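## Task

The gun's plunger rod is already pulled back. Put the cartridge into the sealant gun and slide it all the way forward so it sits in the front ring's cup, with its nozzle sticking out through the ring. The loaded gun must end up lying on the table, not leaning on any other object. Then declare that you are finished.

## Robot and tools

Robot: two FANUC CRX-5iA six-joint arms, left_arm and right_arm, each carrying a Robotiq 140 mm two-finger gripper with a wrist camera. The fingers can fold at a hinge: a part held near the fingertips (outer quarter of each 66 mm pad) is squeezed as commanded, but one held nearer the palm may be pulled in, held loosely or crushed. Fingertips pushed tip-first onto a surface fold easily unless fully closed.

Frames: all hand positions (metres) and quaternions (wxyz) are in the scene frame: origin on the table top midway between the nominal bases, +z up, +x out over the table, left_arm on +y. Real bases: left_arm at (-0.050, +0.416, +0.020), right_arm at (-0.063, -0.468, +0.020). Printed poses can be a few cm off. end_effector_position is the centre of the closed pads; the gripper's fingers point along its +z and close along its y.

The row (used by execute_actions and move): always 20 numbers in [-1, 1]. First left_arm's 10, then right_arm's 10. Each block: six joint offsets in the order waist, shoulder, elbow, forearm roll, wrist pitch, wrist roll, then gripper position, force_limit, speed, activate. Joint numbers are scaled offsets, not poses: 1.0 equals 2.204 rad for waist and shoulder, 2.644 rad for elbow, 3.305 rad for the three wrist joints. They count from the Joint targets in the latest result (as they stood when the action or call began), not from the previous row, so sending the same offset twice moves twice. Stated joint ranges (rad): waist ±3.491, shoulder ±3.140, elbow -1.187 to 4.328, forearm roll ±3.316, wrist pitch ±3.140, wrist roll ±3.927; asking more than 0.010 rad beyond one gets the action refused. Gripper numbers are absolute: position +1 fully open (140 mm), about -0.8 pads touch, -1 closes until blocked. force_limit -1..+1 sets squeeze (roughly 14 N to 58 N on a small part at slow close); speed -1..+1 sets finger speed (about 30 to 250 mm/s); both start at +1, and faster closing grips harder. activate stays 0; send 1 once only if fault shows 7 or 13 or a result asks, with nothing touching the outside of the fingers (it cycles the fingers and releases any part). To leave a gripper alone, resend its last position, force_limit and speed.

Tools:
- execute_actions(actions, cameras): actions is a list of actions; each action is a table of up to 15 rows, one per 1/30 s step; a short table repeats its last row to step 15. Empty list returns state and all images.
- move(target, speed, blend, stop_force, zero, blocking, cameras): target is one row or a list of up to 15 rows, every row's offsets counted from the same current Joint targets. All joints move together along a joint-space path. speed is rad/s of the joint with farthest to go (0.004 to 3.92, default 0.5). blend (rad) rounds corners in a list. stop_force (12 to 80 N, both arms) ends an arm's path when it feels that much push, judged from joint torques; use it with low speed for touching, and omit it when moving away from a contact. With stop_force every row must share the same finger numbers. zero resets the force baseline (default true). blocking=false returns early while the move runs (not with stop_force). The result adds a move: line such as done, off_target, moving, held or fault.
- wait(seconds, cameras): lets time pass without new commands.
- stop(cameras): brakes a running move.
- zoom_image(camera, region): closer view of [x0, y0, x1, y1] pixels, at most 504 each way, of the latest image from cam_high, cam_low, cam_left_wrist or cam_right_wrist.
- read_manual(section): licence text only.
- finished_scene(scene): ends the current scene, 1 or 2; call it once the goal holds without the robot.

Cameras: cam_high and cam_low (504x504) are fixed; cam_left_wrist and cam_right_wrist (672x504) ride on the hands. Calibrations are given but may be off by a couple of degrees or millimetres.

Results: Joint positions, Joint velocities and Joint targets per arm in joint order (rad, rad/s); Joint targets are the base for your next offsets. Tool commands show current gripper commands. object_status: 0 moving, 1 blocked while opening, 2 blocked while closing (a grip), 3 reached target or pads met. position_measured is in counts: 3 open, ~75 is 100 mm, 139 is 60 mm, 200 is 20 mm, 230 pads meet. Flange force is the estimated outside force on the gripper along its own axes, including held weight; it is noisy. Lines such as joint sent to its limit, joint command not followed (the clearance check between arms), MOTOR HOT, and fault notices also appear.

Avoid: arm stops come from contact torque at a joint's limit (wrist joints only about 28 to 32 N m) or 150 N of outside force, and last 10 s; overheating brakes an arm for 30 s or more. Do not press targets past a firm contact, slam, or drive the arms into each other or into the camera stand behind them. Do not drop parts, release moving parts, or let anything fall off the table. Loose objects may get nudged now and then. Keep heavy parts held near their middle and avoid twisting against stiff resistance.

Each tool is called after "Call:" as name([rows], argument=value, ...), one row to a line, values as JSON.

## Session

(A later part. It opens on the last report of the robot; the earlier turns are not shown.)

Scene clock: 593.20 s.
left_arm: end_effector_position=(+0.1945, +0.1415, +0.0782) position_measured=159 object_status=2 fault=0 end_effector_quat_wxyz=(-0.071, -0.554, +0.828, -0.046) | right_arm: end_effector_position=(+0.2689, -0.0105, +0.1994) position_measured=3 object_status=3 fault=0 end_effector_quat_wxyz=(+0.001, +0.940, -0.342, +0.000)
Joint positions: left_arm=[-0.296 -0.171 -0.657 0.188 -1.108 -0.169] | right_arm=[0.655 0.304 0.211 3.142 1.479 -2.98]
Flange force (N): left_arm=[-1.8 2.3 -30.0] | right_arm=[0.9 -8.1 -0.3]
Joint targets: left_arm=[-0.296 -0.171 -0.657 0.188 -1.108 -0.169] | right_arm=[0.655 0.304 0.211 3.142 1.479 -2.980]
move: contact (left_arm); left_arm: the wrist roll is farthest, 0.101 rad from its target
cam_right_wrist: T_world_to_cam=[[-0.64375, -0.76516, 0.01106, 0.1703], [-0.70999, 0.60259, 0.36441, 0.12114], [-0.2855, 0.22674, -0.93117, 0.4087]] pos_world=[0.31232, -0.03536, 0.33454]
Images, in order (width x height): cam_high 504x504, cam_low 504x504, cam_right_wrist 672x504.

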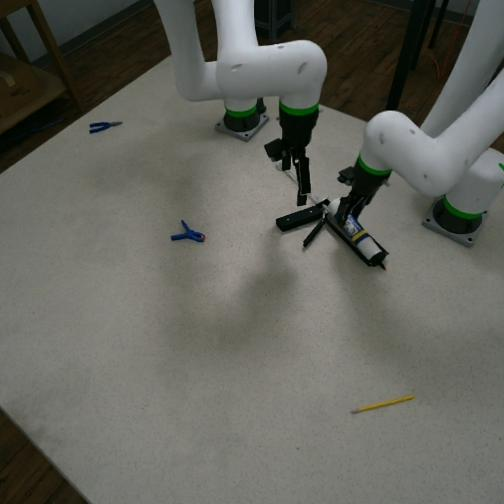

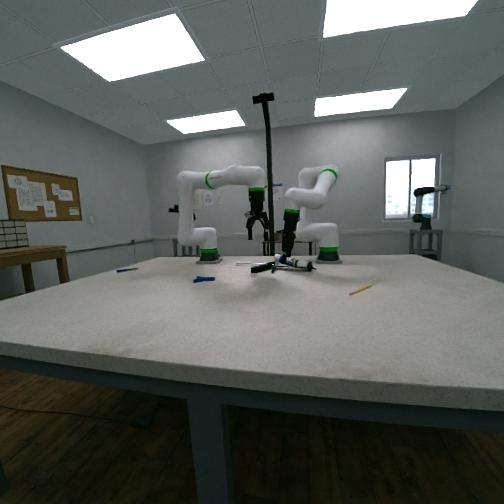

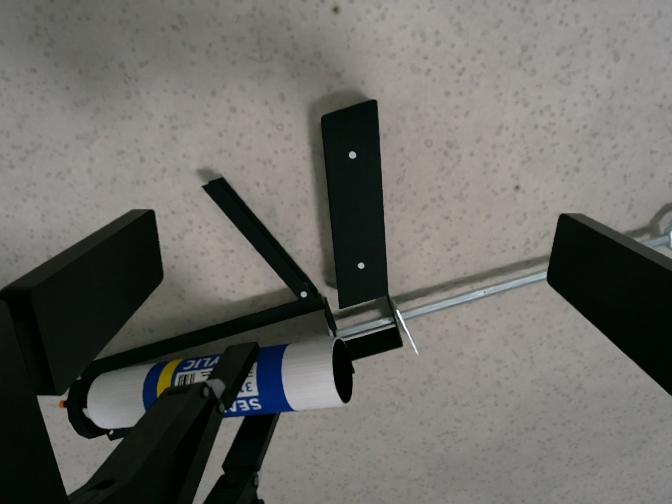

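Call:
move([
  [0.0197,-0.0077,-0.0068,0.0129,-0.004,-0.0186,-1,0,-1,0,0.0146,0.0091,-0.0615,0,-0.0557,0.0221,0.17,0,0,0],
  [0.0197,-0.0077,-0.0068,0.0129,-0.004,-0.0186,-1,0,-1,0,0.0146,0.0393,-0.0999,0,-0.1065,0.0221,0.17,0,0,0],
], speed=0.25, cameras=["cam_right_wrist","cam_high","cam_low"])

Call:
zoom_image(camera="cam_high", region=[270, 170, 400, 280])

Call:
zoom_image(camera="cam_low", region=[230, 225, 330, 290])

Scene clock: 625.90 s.
left_arm: end_effector_position=(+0.1949, +0.1423, +0.0840) position_measured=159 object_status=2 fault=0 end_effector_quat_wxyz=(-0.087, -0.553, +0.827, -0.058) | right_arm: end_effector_position=(+0.2495, -0.0041, +0.0426) position_measured=108 object_status=3 fault=0 end_effector_quat_wxyz=(+0.000, +0.957, -0.292, +0.000)
Joint positions: left_arm=[-0.252 -0.188 -0.675 0.231 -1.121 -0.23] | right_arm=[0.687 0.391 -0.053 3.142 1.127 -2.907]
Flange force (N): left_arm=[-2.0 -3.2 3.0] | right_arm=[2.0 -4.4 2.9]
Joint targets: left_arm=[-0.252 -0.188 -0.675 0.231 -1.121 -0.230] | right_arm=[0.687 0.391 -0.053 3.142 1.127 -2.907]
move: done
cam_right_wrist: T_world_to_cam=[[-0.55974, -0.82861, 0.00977, 0.14321], [-0.76971, 0.52425, 0.36428, 0.17534], [-0.30697, 0.19638, -0.93124, 0.26106]] pos_world=[0.29526, -0.02453, 0.17784]
Images, in order (width x height): cam_high 504x504, cam_low 504x504, cam_right_wrist 672x504.

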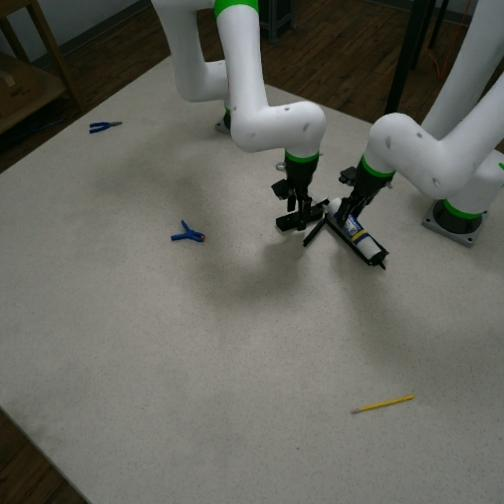

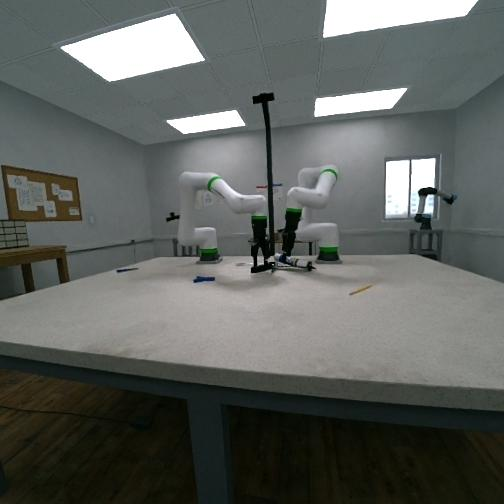

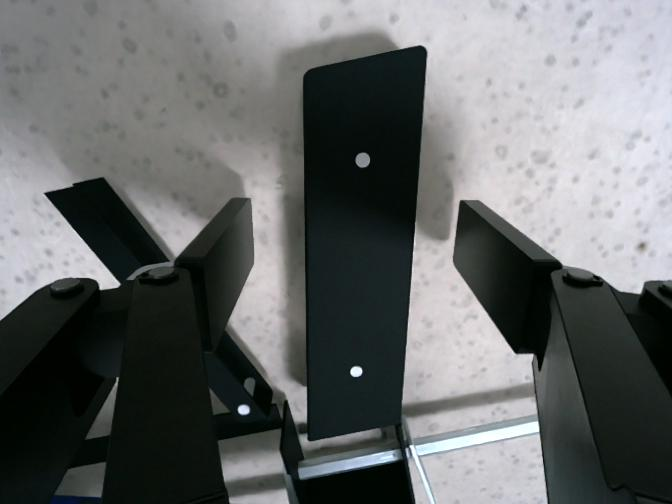

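Scaled by 3.877 from the camera's image (finer frame: 720x720).

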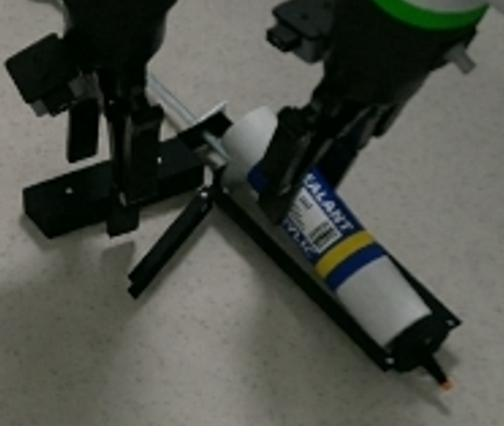

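Scaled by 5.040 from the camera's image (finer frame: 720x720).

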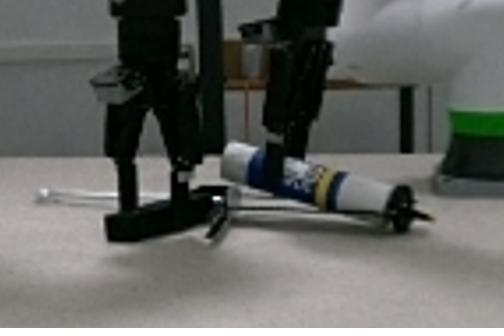

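Call:
move(target=[0,0,0,0,0,0,-1,0,-1,0,0,0,0,0,0,0,-1,0,-1,0])

Call:
move(target=[0.0115,-0.0029,-0.002,0,0,-0.0076,-1,0,-1,0,0,0,0,0,0,0,-1,0,-1,0], speed=0.02, stop_force=20, cameras=["cam_high","cam_low"])

Call:
zoom_image(camera="cam_high", region=[300, 180, 400, 280])

Call:
zoom_image(camera="cam_low", region=[230, 225, 330, 290])

Scene clock: 651.50 s.
left_arm: end_effector_position=(+0.1949, +0.1423, +0.0840) position_measured=159 object_status=2 fault=0 end_effector_quat_wxyz=(-0.087, -0.553, +0.827, -0.058) | right_arm: end_effector_position=(+0.2495, -0.0041, +0.0426) position_measured=173 object_status=0 fault=0 end_effector_quat_wxyz=(+0.000, +0.957, -0.292, +0.000)
Joint positions: left_arm=[-0.252 -0.188 -0.675 0.231 -1.121 -0.23] | right_arm=[0.687 0.391 -0.054 3.142 1.127 -2.907]
Flange force (N): left_arm=[-1.4 -3.3 3.0] | right_arm=[1.5 -6.9 3.9]
Joint targets: left_arm=[-0.252 -0.188 -0.675 0.231 -1.121 -0.230] | right_arm=[0.687 0.391 -0.053 3.142 1.127 -2.907]
move: done

Scene clock: 653.47 s.
left_arm: end_effector_position=(+0.1999, +0.1491, +0.0839) position_measured=159 object_status=2 fault=0 end_effector_quat_wxyz=(-0.085, -0.553, +0.827, -0.060) | right_arm: end_effector_position=(+0.2495, -0.0041, +0.0426) position_measured=173 object_status=2 fault=0 end_effector_quat_wxyz=(+0.000, +0.957, -0.292, +0.000)
Joint positions: left_arm=[-0.227 -0.194 -0.68 0.231 -1.121 -0.255] | right_arm=[0.687 0.391 -0.053 3.142 1.127 -2.907]
Flange force (N): left_arm=[-0.6 -1.3 3.7] | right_arm=[3.6 -8.1 4.8]
Joint targets: left_arm=[-0.227 -0.194 -0.680 0.231 -1.121 -0.255] | right_arm=[0.687 0.391 -0.053 3.142 1.127 -2.907]
move: done

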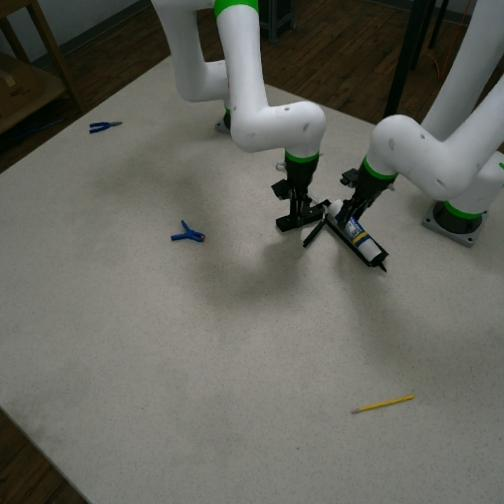

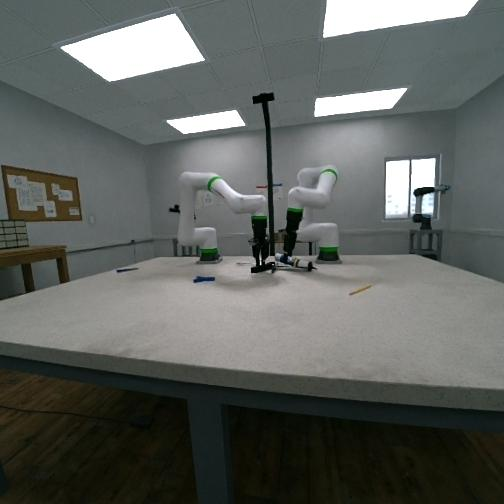

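Scaled by 5.040 from the camera's image (finer frame: 720x720).

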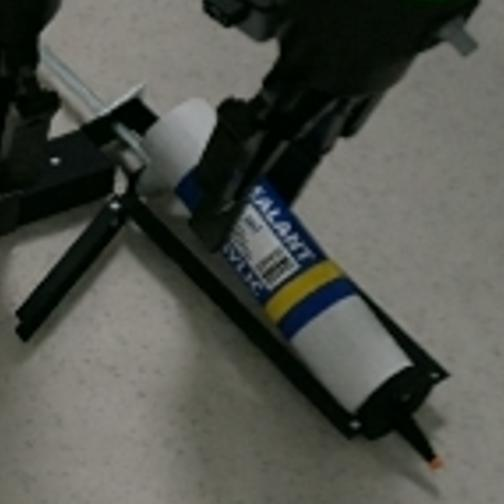

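Scaled by 5.040 from the camera's image (finer frame: 720x720).

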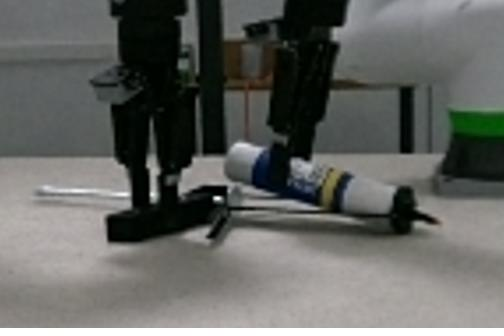

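Call:
move(target=[0.0144,-0.0036,-0.0025,0,0,-0.0095,-1,0,-1,0,0,0,0,0,0,0,-1,0,-1,0], speed=0.02, stop_force=20, cameras=["cam_high","cam_low","cam_left_wrist","cam_right_wrist"])

Call:
zoom_image(camera="cam_high", region=[320, 190, 400, 270])

Call:
zoom_image(camera="cam_low", region=[230, 225, 330, 290])

Scene clock: 679.13 s.
left_arm: end_effector_position=(+0.2058, +0.1576, +0.0838) position_measured=159 object_status=2 fault=0 end_effector_quat_wxyz=(-0.083, -0.553, +0.827, -0.064) | right_arm: end_effector_position=(+0.2495, -0.0041, +0.0426) position_measured=173 object_status=2 fault=0 end_effector_quat_wxyz=(+0.000, +0.957, -0.292, +0.000)
Joint positions: left_arm=[-0.195 -0.202 -0.687 0.231 -1.121 -0.287] | right_arm=[0.687 0.391 -0.053 3.142 1.127 -2.907]
Flange force (N): left_arm=[13.4 -4.7 6.2] | right_arm=[-2.6 -20.4 6.6]
Joint targets: left_arm=[-0.195 -0.202 -0.687 0.231 -1.121 -0.287] | right_arm=[0.687 0.391 -0.053 3.142 1.127 -2.907]
move: done
cam_left_wrist: T_world_to_cam=[[-0.92501, 0.37953, -0.01783, 0.14068], [0.3718, 0.91385, 0.16325, -0.23567], [0.07825, 0.14438, -0.98642, 0.1866]] pos_world=[0.20315, 0.13504, 0.22505]
cam_right_wrist: T_world_to_cam=[[-0.55977, -0.82859, 0.00984, 0.1432], [-0.76966, 0.52428, 0.36435, 0.17535], [-0.30706, 0.19638, -0.93121, 0.26099]] pos_world=[0.29526, -0.02453, 0.17774]

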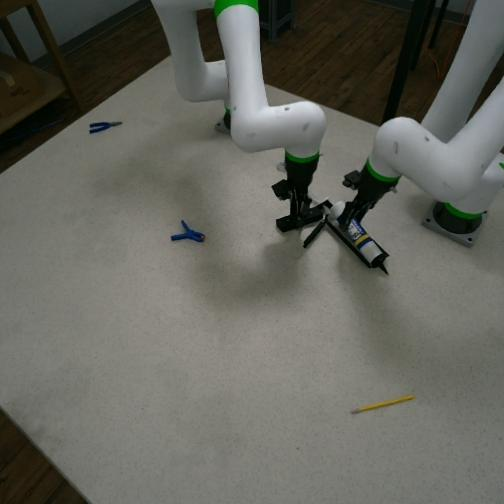

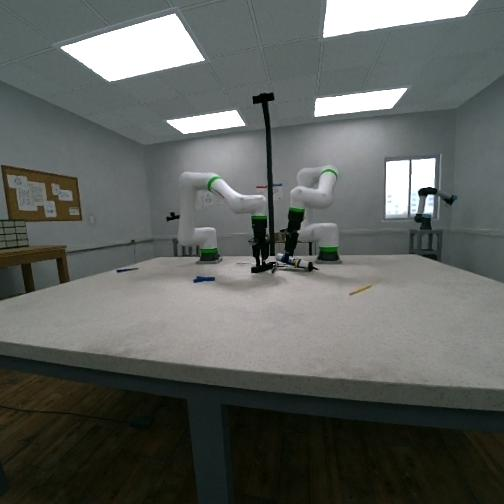

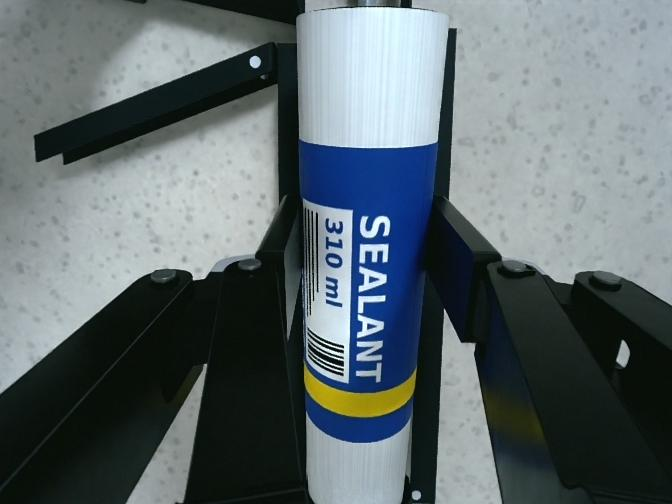

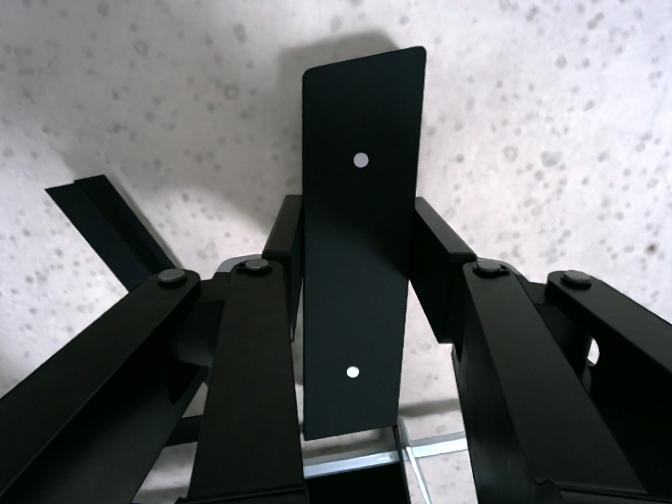

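Scaled by 6.300 from the camera's image (finer frame: 720x720).

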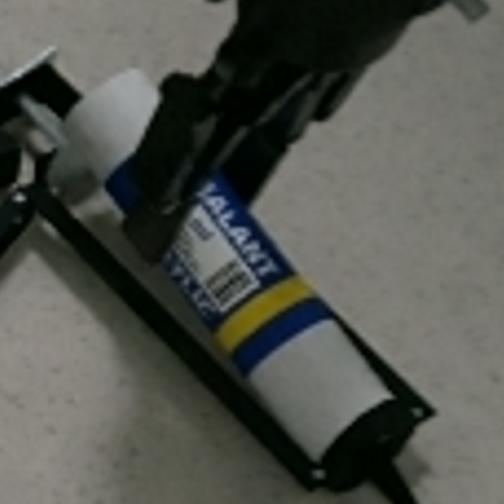

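Scaled by 5.040 from the camera's image (finer frame: 720x720).

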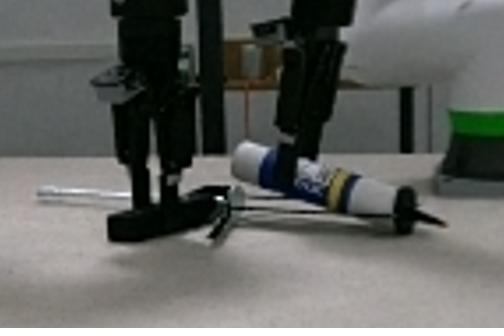

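Call:
move(target=[-0.0554,0.0257,0.0215,-0.0343,0.0077,0.0519,-1,0,-1,0,0,0,0,0,0,0,-1,0,-1,0], speed=0.05, stop_force=25, cameras=["cam_high","cam_low","cam_left_wrist"])

Call:
zoom_image(camera="cam_high", region=[320, 190, 400, 270])

Call:
zoom_image(camera="cam_low", region=[230, 225, 330, 290])

Scene clock: 702.97 s.
left_arm: end_effector_position=(+0.2045, +0.1531, +0.0692) position_measured=159 object_status=2 fault=0 end_effector_quat_wxyz=(-0.044, -0.555, +0.830, -0.029) | right_arm: end_effector_position=(+0.2495, -0.0041, +0.0426) position_measured=173 object_status=2 fault=0 end_effector_quat_wxyz=(+0.000, +0.957, -0.292, +0.000)
Joint positions: left_arm=[-0.317 -0.146 -0.63 0.117 -1.096 -0.115] | right_arm=[0.687 0.391 -0.053 3.142 1.127 -2.907]
Flange force (N): left_arm=[1.9 -1.2 4.3] | right_arm=[3.3 -10.6 5.8]
Joint targets: left_arm=[-0.317 -0.146 -0.630 0.117 -1.096 -0.115] | right_arm=[0.687 0.391 -0.053 3.142 1.127 -2.907]
move: done
cam_left_wrist: T_world_to_cam=[[-0.9242, 0.38189, -0.00381, 0.13943], [0.36733, 0.8916, 0.26482, -0.23154], [0.10453, 0.24334, -0.96429, 0.15093]] pos_world=[0.19813, 0.11647, 0.20739]

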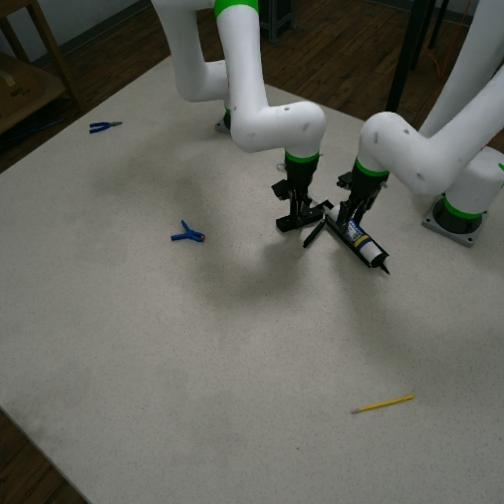

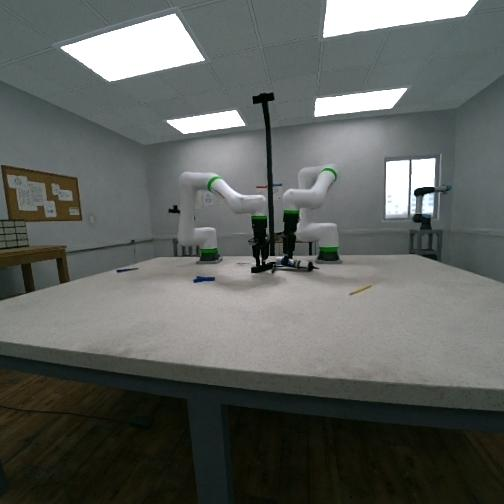

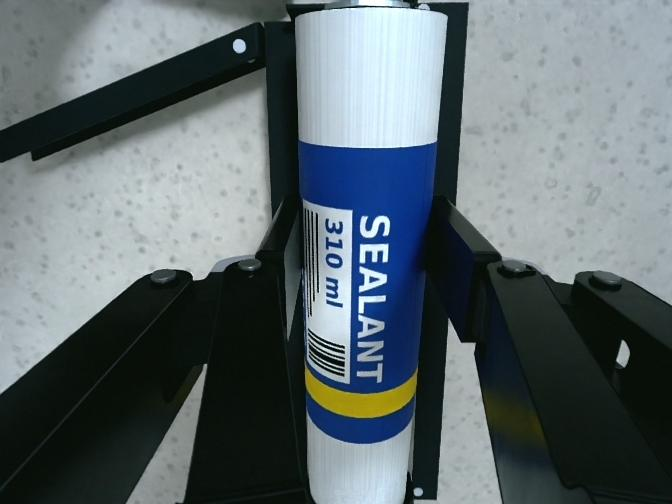

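Scaled by 6.300 from the camera's image (finer frame: 720x720).

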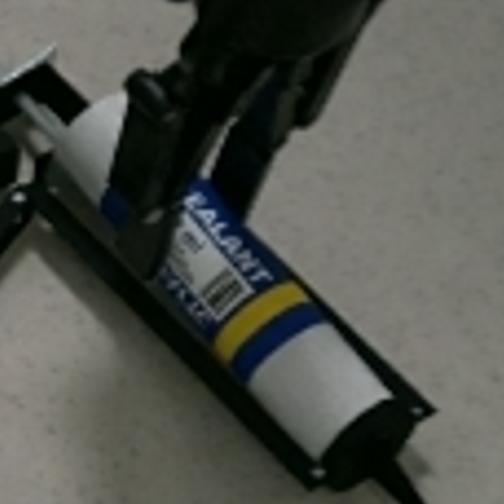

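Scaled by 5.040 from the camera's image (finer frame: 720x720).

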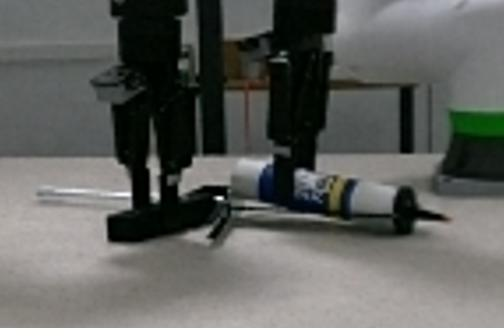

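Call:
move([
  [0,0,0,0,0,0,0.2,0,-1,0,0,0,0,0,0,0,-1,0,-1,0],
  [0,-0.0309,0.0363,0,-0.0496,0,0.2,0,-1,0,0,0,0,0,0,0,-1,0,-1,0],
], speed=0.3, cameras=["cam_high","cam_low","cam_left_wrist"])

Call:
zoom_image(camera="cam_high", region=[320, 190, 400, 270])

Call:
zoom_image(camera="cam_low", region=[230, 225, 330, 290])

Scene clock: 720.17 s.
left_arm: end_effector_position=(+0.2014, +0.1514, +0.1303) position_measured=104 object_status=3 fault=0 end_effector_quat_wxyz=(-0.046, -0.548, +0.835, -0.031) | right_arm: end_effector_position=(+0.2495, -0.0041, +0.0426) position_measured=173 object_status=2 fault=0 end_effector_quat_wxyz=(+0.000, +0.957, -0.292, +0.000)
Joint positions: left_arm=[-0.317 -0.214 -0.534 0.117 -1.26 -0.115] | right_arm=[0.687 0.391 -0.053 3.142 1.127 -2.907]
Flange force (N): left_arm=[-0.5 -2.6 -3.4] | right_arm=[1.6 -8.7 4.6]
Joint targets: left_arm=[-0.317 -0.214 -0.534 0.117 -1.260 -0.115] | right_arm=[0.687 0.391 -0.053 3.142 1.127 -2.907]
move: done
cam_left_wrist: T_world_to_cam=[[-0.91728, 0.3982, -0.00556, 0.13382], [0.38344, 0.88689, 0.25767, -0.24665], [0.10754, 0.23422, -0.96622, 0.21163]] pos_world=[0.19457, 0.1159, 0.26878]

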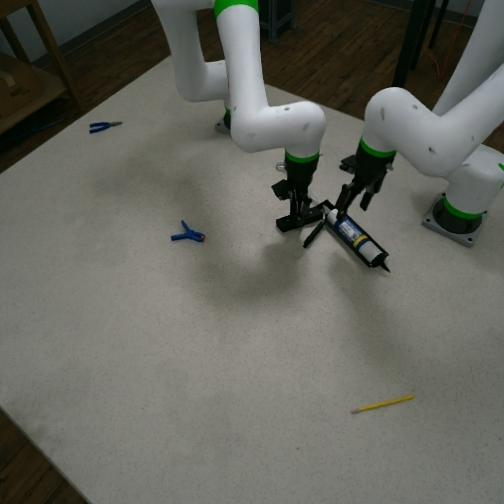

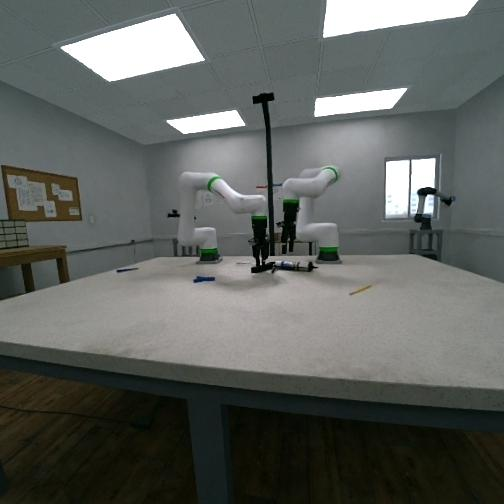

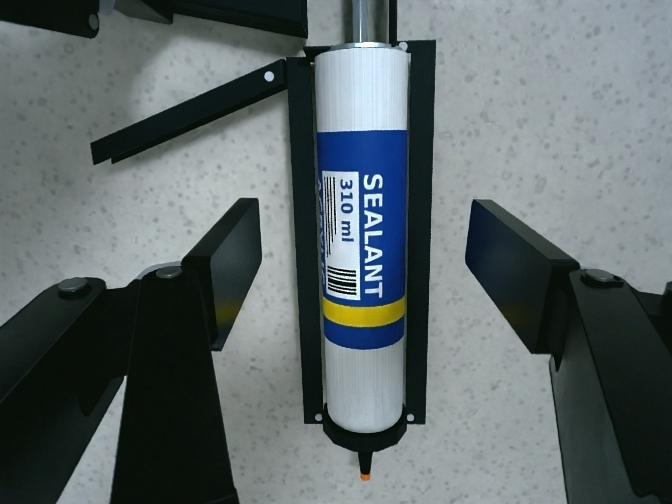

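Scaled by 6.300 from the camera's image (finer frame: 720x720).

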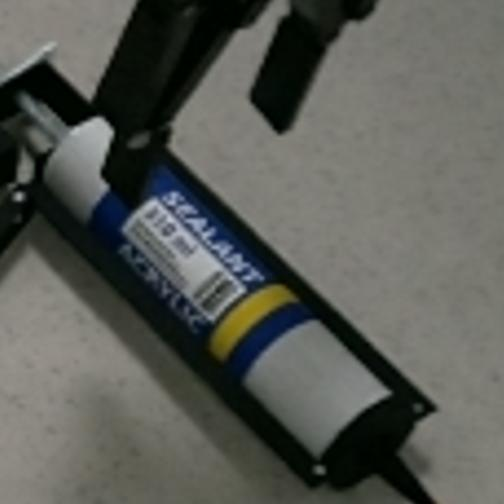

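Scaled by 5.040 from the camera's image (finer frame: 720x720).

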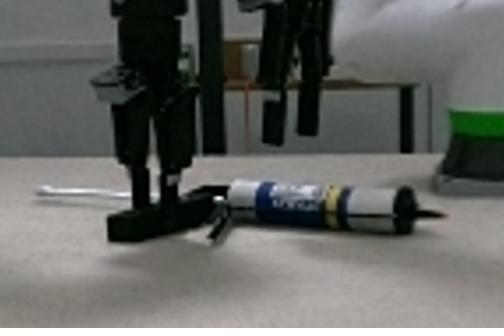

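Call:
zoom_image(camera="cam_left_wrist", region=[280, 370, 450, 500])

Call:
zoom_image(camera="cam_left_wrist", region=[280, 0, 450, 130])

Scaled by 2.965 from the camera's image (finer frame: 960x720).

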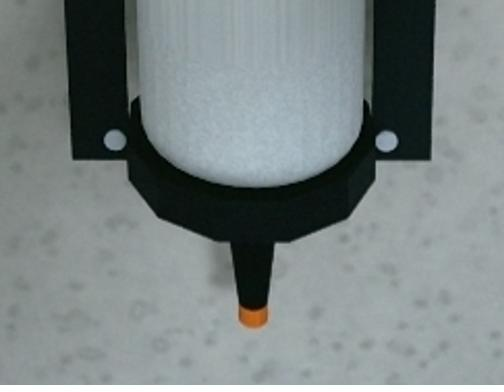

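Scaled by 2.965 from the camera's image (finer frame: 960x720).

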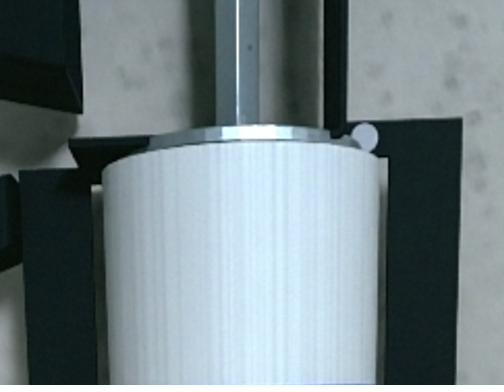

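Call:
move([
  [0,0.0309,-0.0363,0,0.0496,0,0.2,0,-1,0,0,0,0,0,0,0,-1,0,-1,0],
  [0,0.0309,-0.0363,0,0.0496,0,-1,0,-1,0,0,0,0,0,0,0,-1,0,-1,0],
], speed=0.2)

Call:
move(target=[0.0115,-0.0029,-0.002,0,0,-0.0076,-1,0,-1,0,0,0,0,0,0,0,-1,0,-1,0], speed=0.02, stop_force=20, cameras=["cam_left_wrist","cam_low"])

Scene clock: 743.83 s.
left_arm: end_effector_position=(+0.2045, +0.1532, +0.0692) position_measured=175 object_status=0 fault=0 end_effector_quat_wxyz=(-0.044, -0.555, +0.830, -0.029) | right_arm: end_effector_position=(+0.2495, -0.0041, +0.0426) position_measured=173 object_status=2 fault=0 end_effector_quat_wxyz=(+0.000, +0.957, -0.292, +0.000)
Joint positions: left_arm=[-0.317 -0.146 -0.63 0.117 -1.096 -0.115] | right_arm=[0.687 0.391 -0.053 3.142 1.127 -2.907]
Flange force (N): left_arm=[-1.5 -1.4 -17.4] | right_arm=[1.6 -8.1 4.6]
Joint targets: left_arm=[-0.317 -0.146 -0.630 0.117 -1.096 -0.115] | right_arm=[0.687 0.391 -0.053 3.142 1.127 -2.907]
move: done

Scene clock: 745.83 s.
left_arm: end_effector_position=(+0.2091, +0.1603, +0.0693) position_measured=175 object_status=2 fault=0 end_effector_quat_wxyz=(-0.042, -0.555, +0.830, -0.030) | right_arm: end_effector_position=(+0.2495, -0.0041, +0.0426) position_measured=173 object_status=2 fault=0 end_effector_quat_wxyz=(+0.000, +0.957, -0.292, +0.000)
Joint positions: left_arm=[-0.292 -0.152 -0.635 0.117 -1.096 -0.14] | right_arm=[0.687 0.391 -0.053 3.142 1.127 -2.907]
Flange force (N): left_arm=[13.6 7.3 -22.7] | right_arm=[6.1 -14.1 6.7]
Joint targets: left_arm=[-0.292 -0.152 -0.635 0.117 -1.096 -0.140] | right_arm=[0.687 0.391 -0.053 3.142 1.127 -2.907]
move: done
cam_left_wrist: T_world_to_cam=[[-0.92432, 0.38154, -0.00744, 0.14134], [0.3661, 0.89207, 0.26491, -0.23944], [0.10771, 0.24213, -0.96425, 0.1483]] pos_world=[0.20233, 0.12377, 0.20748]
Images, in order (width x height): cam_low 504x504, cam_left_wrist 672x504.

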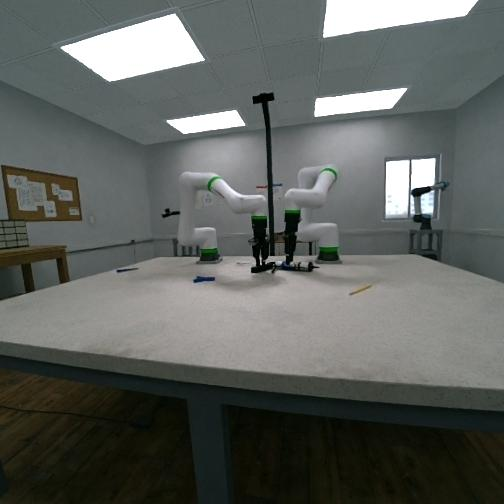

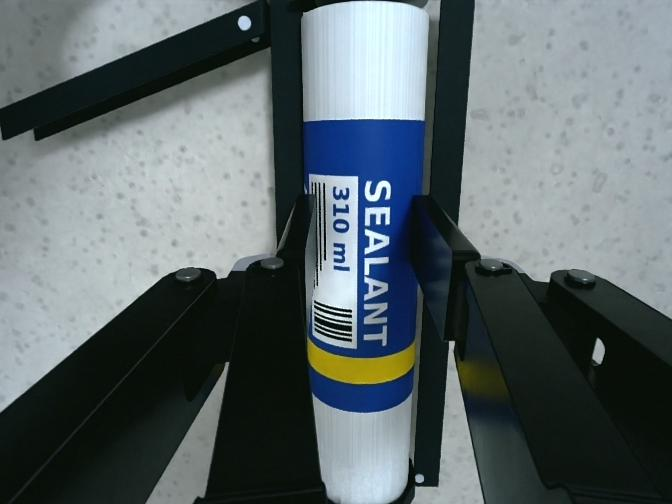

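Call:
move([
  [0,0,0,0,0,0,0.2,0,-1,0,0,0,0,0,0,0,-1,0,-1,0],
  [0,-0.0309,0.0363,0,-0.0496,0,0.2,0,-1,0,0,0,0,0,0,0,-1,0,-1,0],
], speed=0.3, cameras=["cam_left_wrist"])

Call:
zoom_image(camera="cam_left_wrist", region=[280, 350, 450, 480])

Call:
zoom_image(camera="cam_left_wrist", region=[280, 0, 450, 130])

Scene clock: 754.70 s.
left_arm: end_effector_position=(+0.2061, +0.1585, +0.1302) position_measured=104 object_status=3 fault=0 end_effector_quat_wxyz=(-0.045, -0.548, +0.835, -0.033) | right_arm: end_effector_position=(+0.2495, -0.0041, +0.0426) position_measured=173 object_status=2 fault=0 end_effector_quat_wxyz=(+0.000, +0.957, -0.292, +0.000)
Joint positions: left_arm=[-0.292 -0.22 -0.54 0.118 -1.26 -0.14] | right_arm=[0.687 0.391 -0.053 3.142 1.127 -2.907]
Flange force (N): left_arm=[-0.8 -2.7 -3.2] | right_arm=[2.7 -10.4 3.9]
Joint targets: left_arm=[-0.292 -0.220 -0.539 0.117 -1.260 -0.140] | right_arm=[0.687 0.391 -0.053 3.142 1.127 -2.907]
move: done
cam_left_wrist: T_world_to_cam=[[-0.91743, 0.39779, -0.00943, 0.13592], [0.38212, 0.88742, 0.25782, -0.25446], [0.11093, 0.23293, -0.96615, 0.20885]] pos_world=[0.19876, 0.1231, 0.26867]

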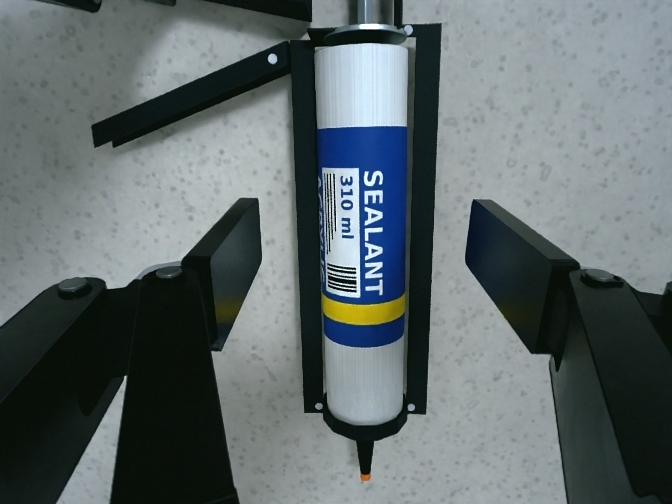

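Scaled by 2.965 from the camera's image (finer frame: 960x720).

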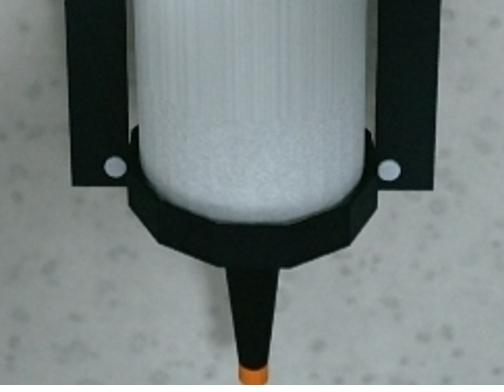

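Scaled by 2.965 from the camera's image (finer frame: 960x720).

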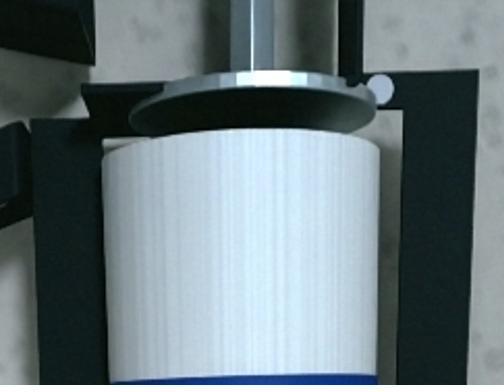

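Call:
move([
  [0,0,0,0,0,0,0.2,0,-1,0,0,0,0,0,0,0,0.17,0,-1,0],
  [0,0,0,0,0,0,0.2,0,-1,0,0,-0.0302,0.0384,0,0.0508,0,0.17,0,-1,0],
], speed=0.3, cameras=["cam_left_wrist","cam_right_wrist"])

Call:
zoom_image(camera="cam_left_wrist", region=[280, 350, 450, 480])

Scene clock: 766.70 s.
left_arm: end_effector_position=(+0.2061, +0.1585, +0.1302) position_measured=104 object_status=3 fault=0 end_effector_quat_wxyz=(-0.045, -0.548, +0.835, -0.033) | right_arm: end_effector_position=(+0.2495, -0.0042, +0.1197) position_measured=108 object_status=3 fault=0 end_effector_quat_wxyz=(+0.000, +0.956, -0.292, +0.000)
Joint positions: left_arm=[-0.292 -0.22 -0.539 0.118 -1.26 -0.14] | right_arm=[0.687 0.324 0.048 3.142 1.295 -2.907]
Flange force (N): left_arm=[-0.3 -3.0 -2.8] | right_arm=[1.7 -8.1 1.1]
Joint targets: left_arm=[-0.292 -0.220 -0.539 0.117 -1.260 -0.140] | right_arm=[0.687 0.324 0.048 3.142 1.295 -2.907]
move: done
cam_left_wrist: T_world_to_cam=[[-0.91743, 0.39779, -0.00943, 0.13592], [0.38212, 0.88742, 0.25782, -0.25446], [0.11093, 0.23293, -0.96615, 0.20885]] pos_world=[0.19876, 0.1231, 0.26867]
cam_right_wrist: T_world_to_cam=[[-0.55977, -0.82859, 0.00969, 0.14243], [-0.7697, 0.52424, 0.36433, 0.14719], [-0.30696, 0.19648, -0.93122, 0.33274]] pos_world=[0.29516, -0.02453, 0.25484]

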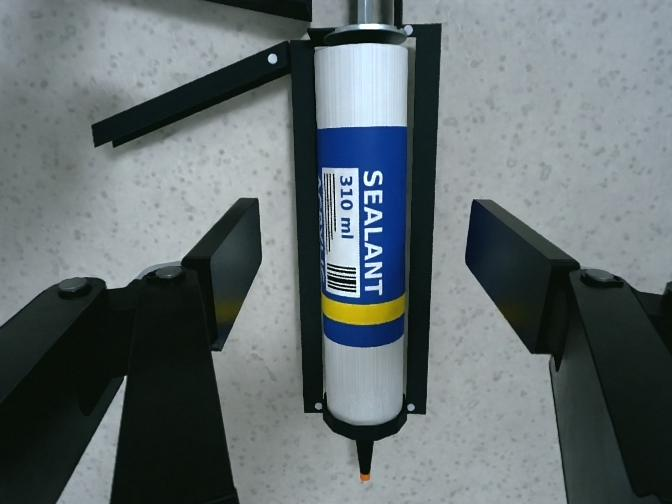

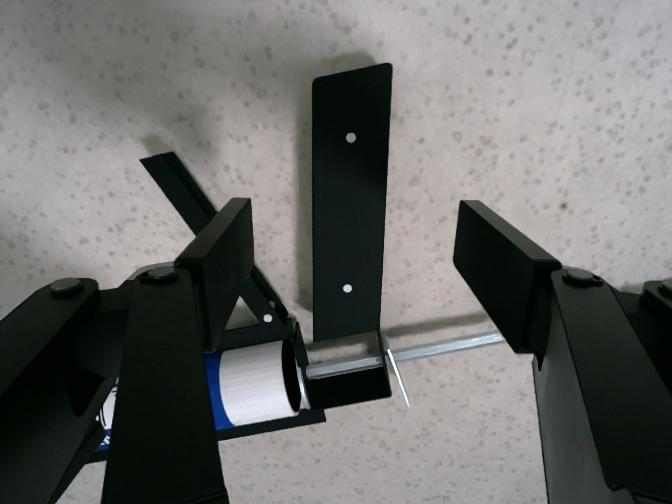

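Scaled by 2.965 from the camera's image (finer frame: 960x720).

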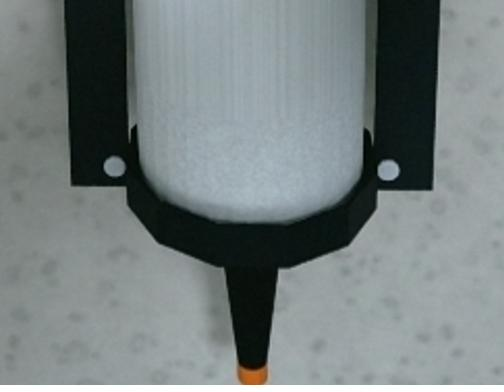

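Call:
finished_scene(scene=1)

The scene is finished: the task was done.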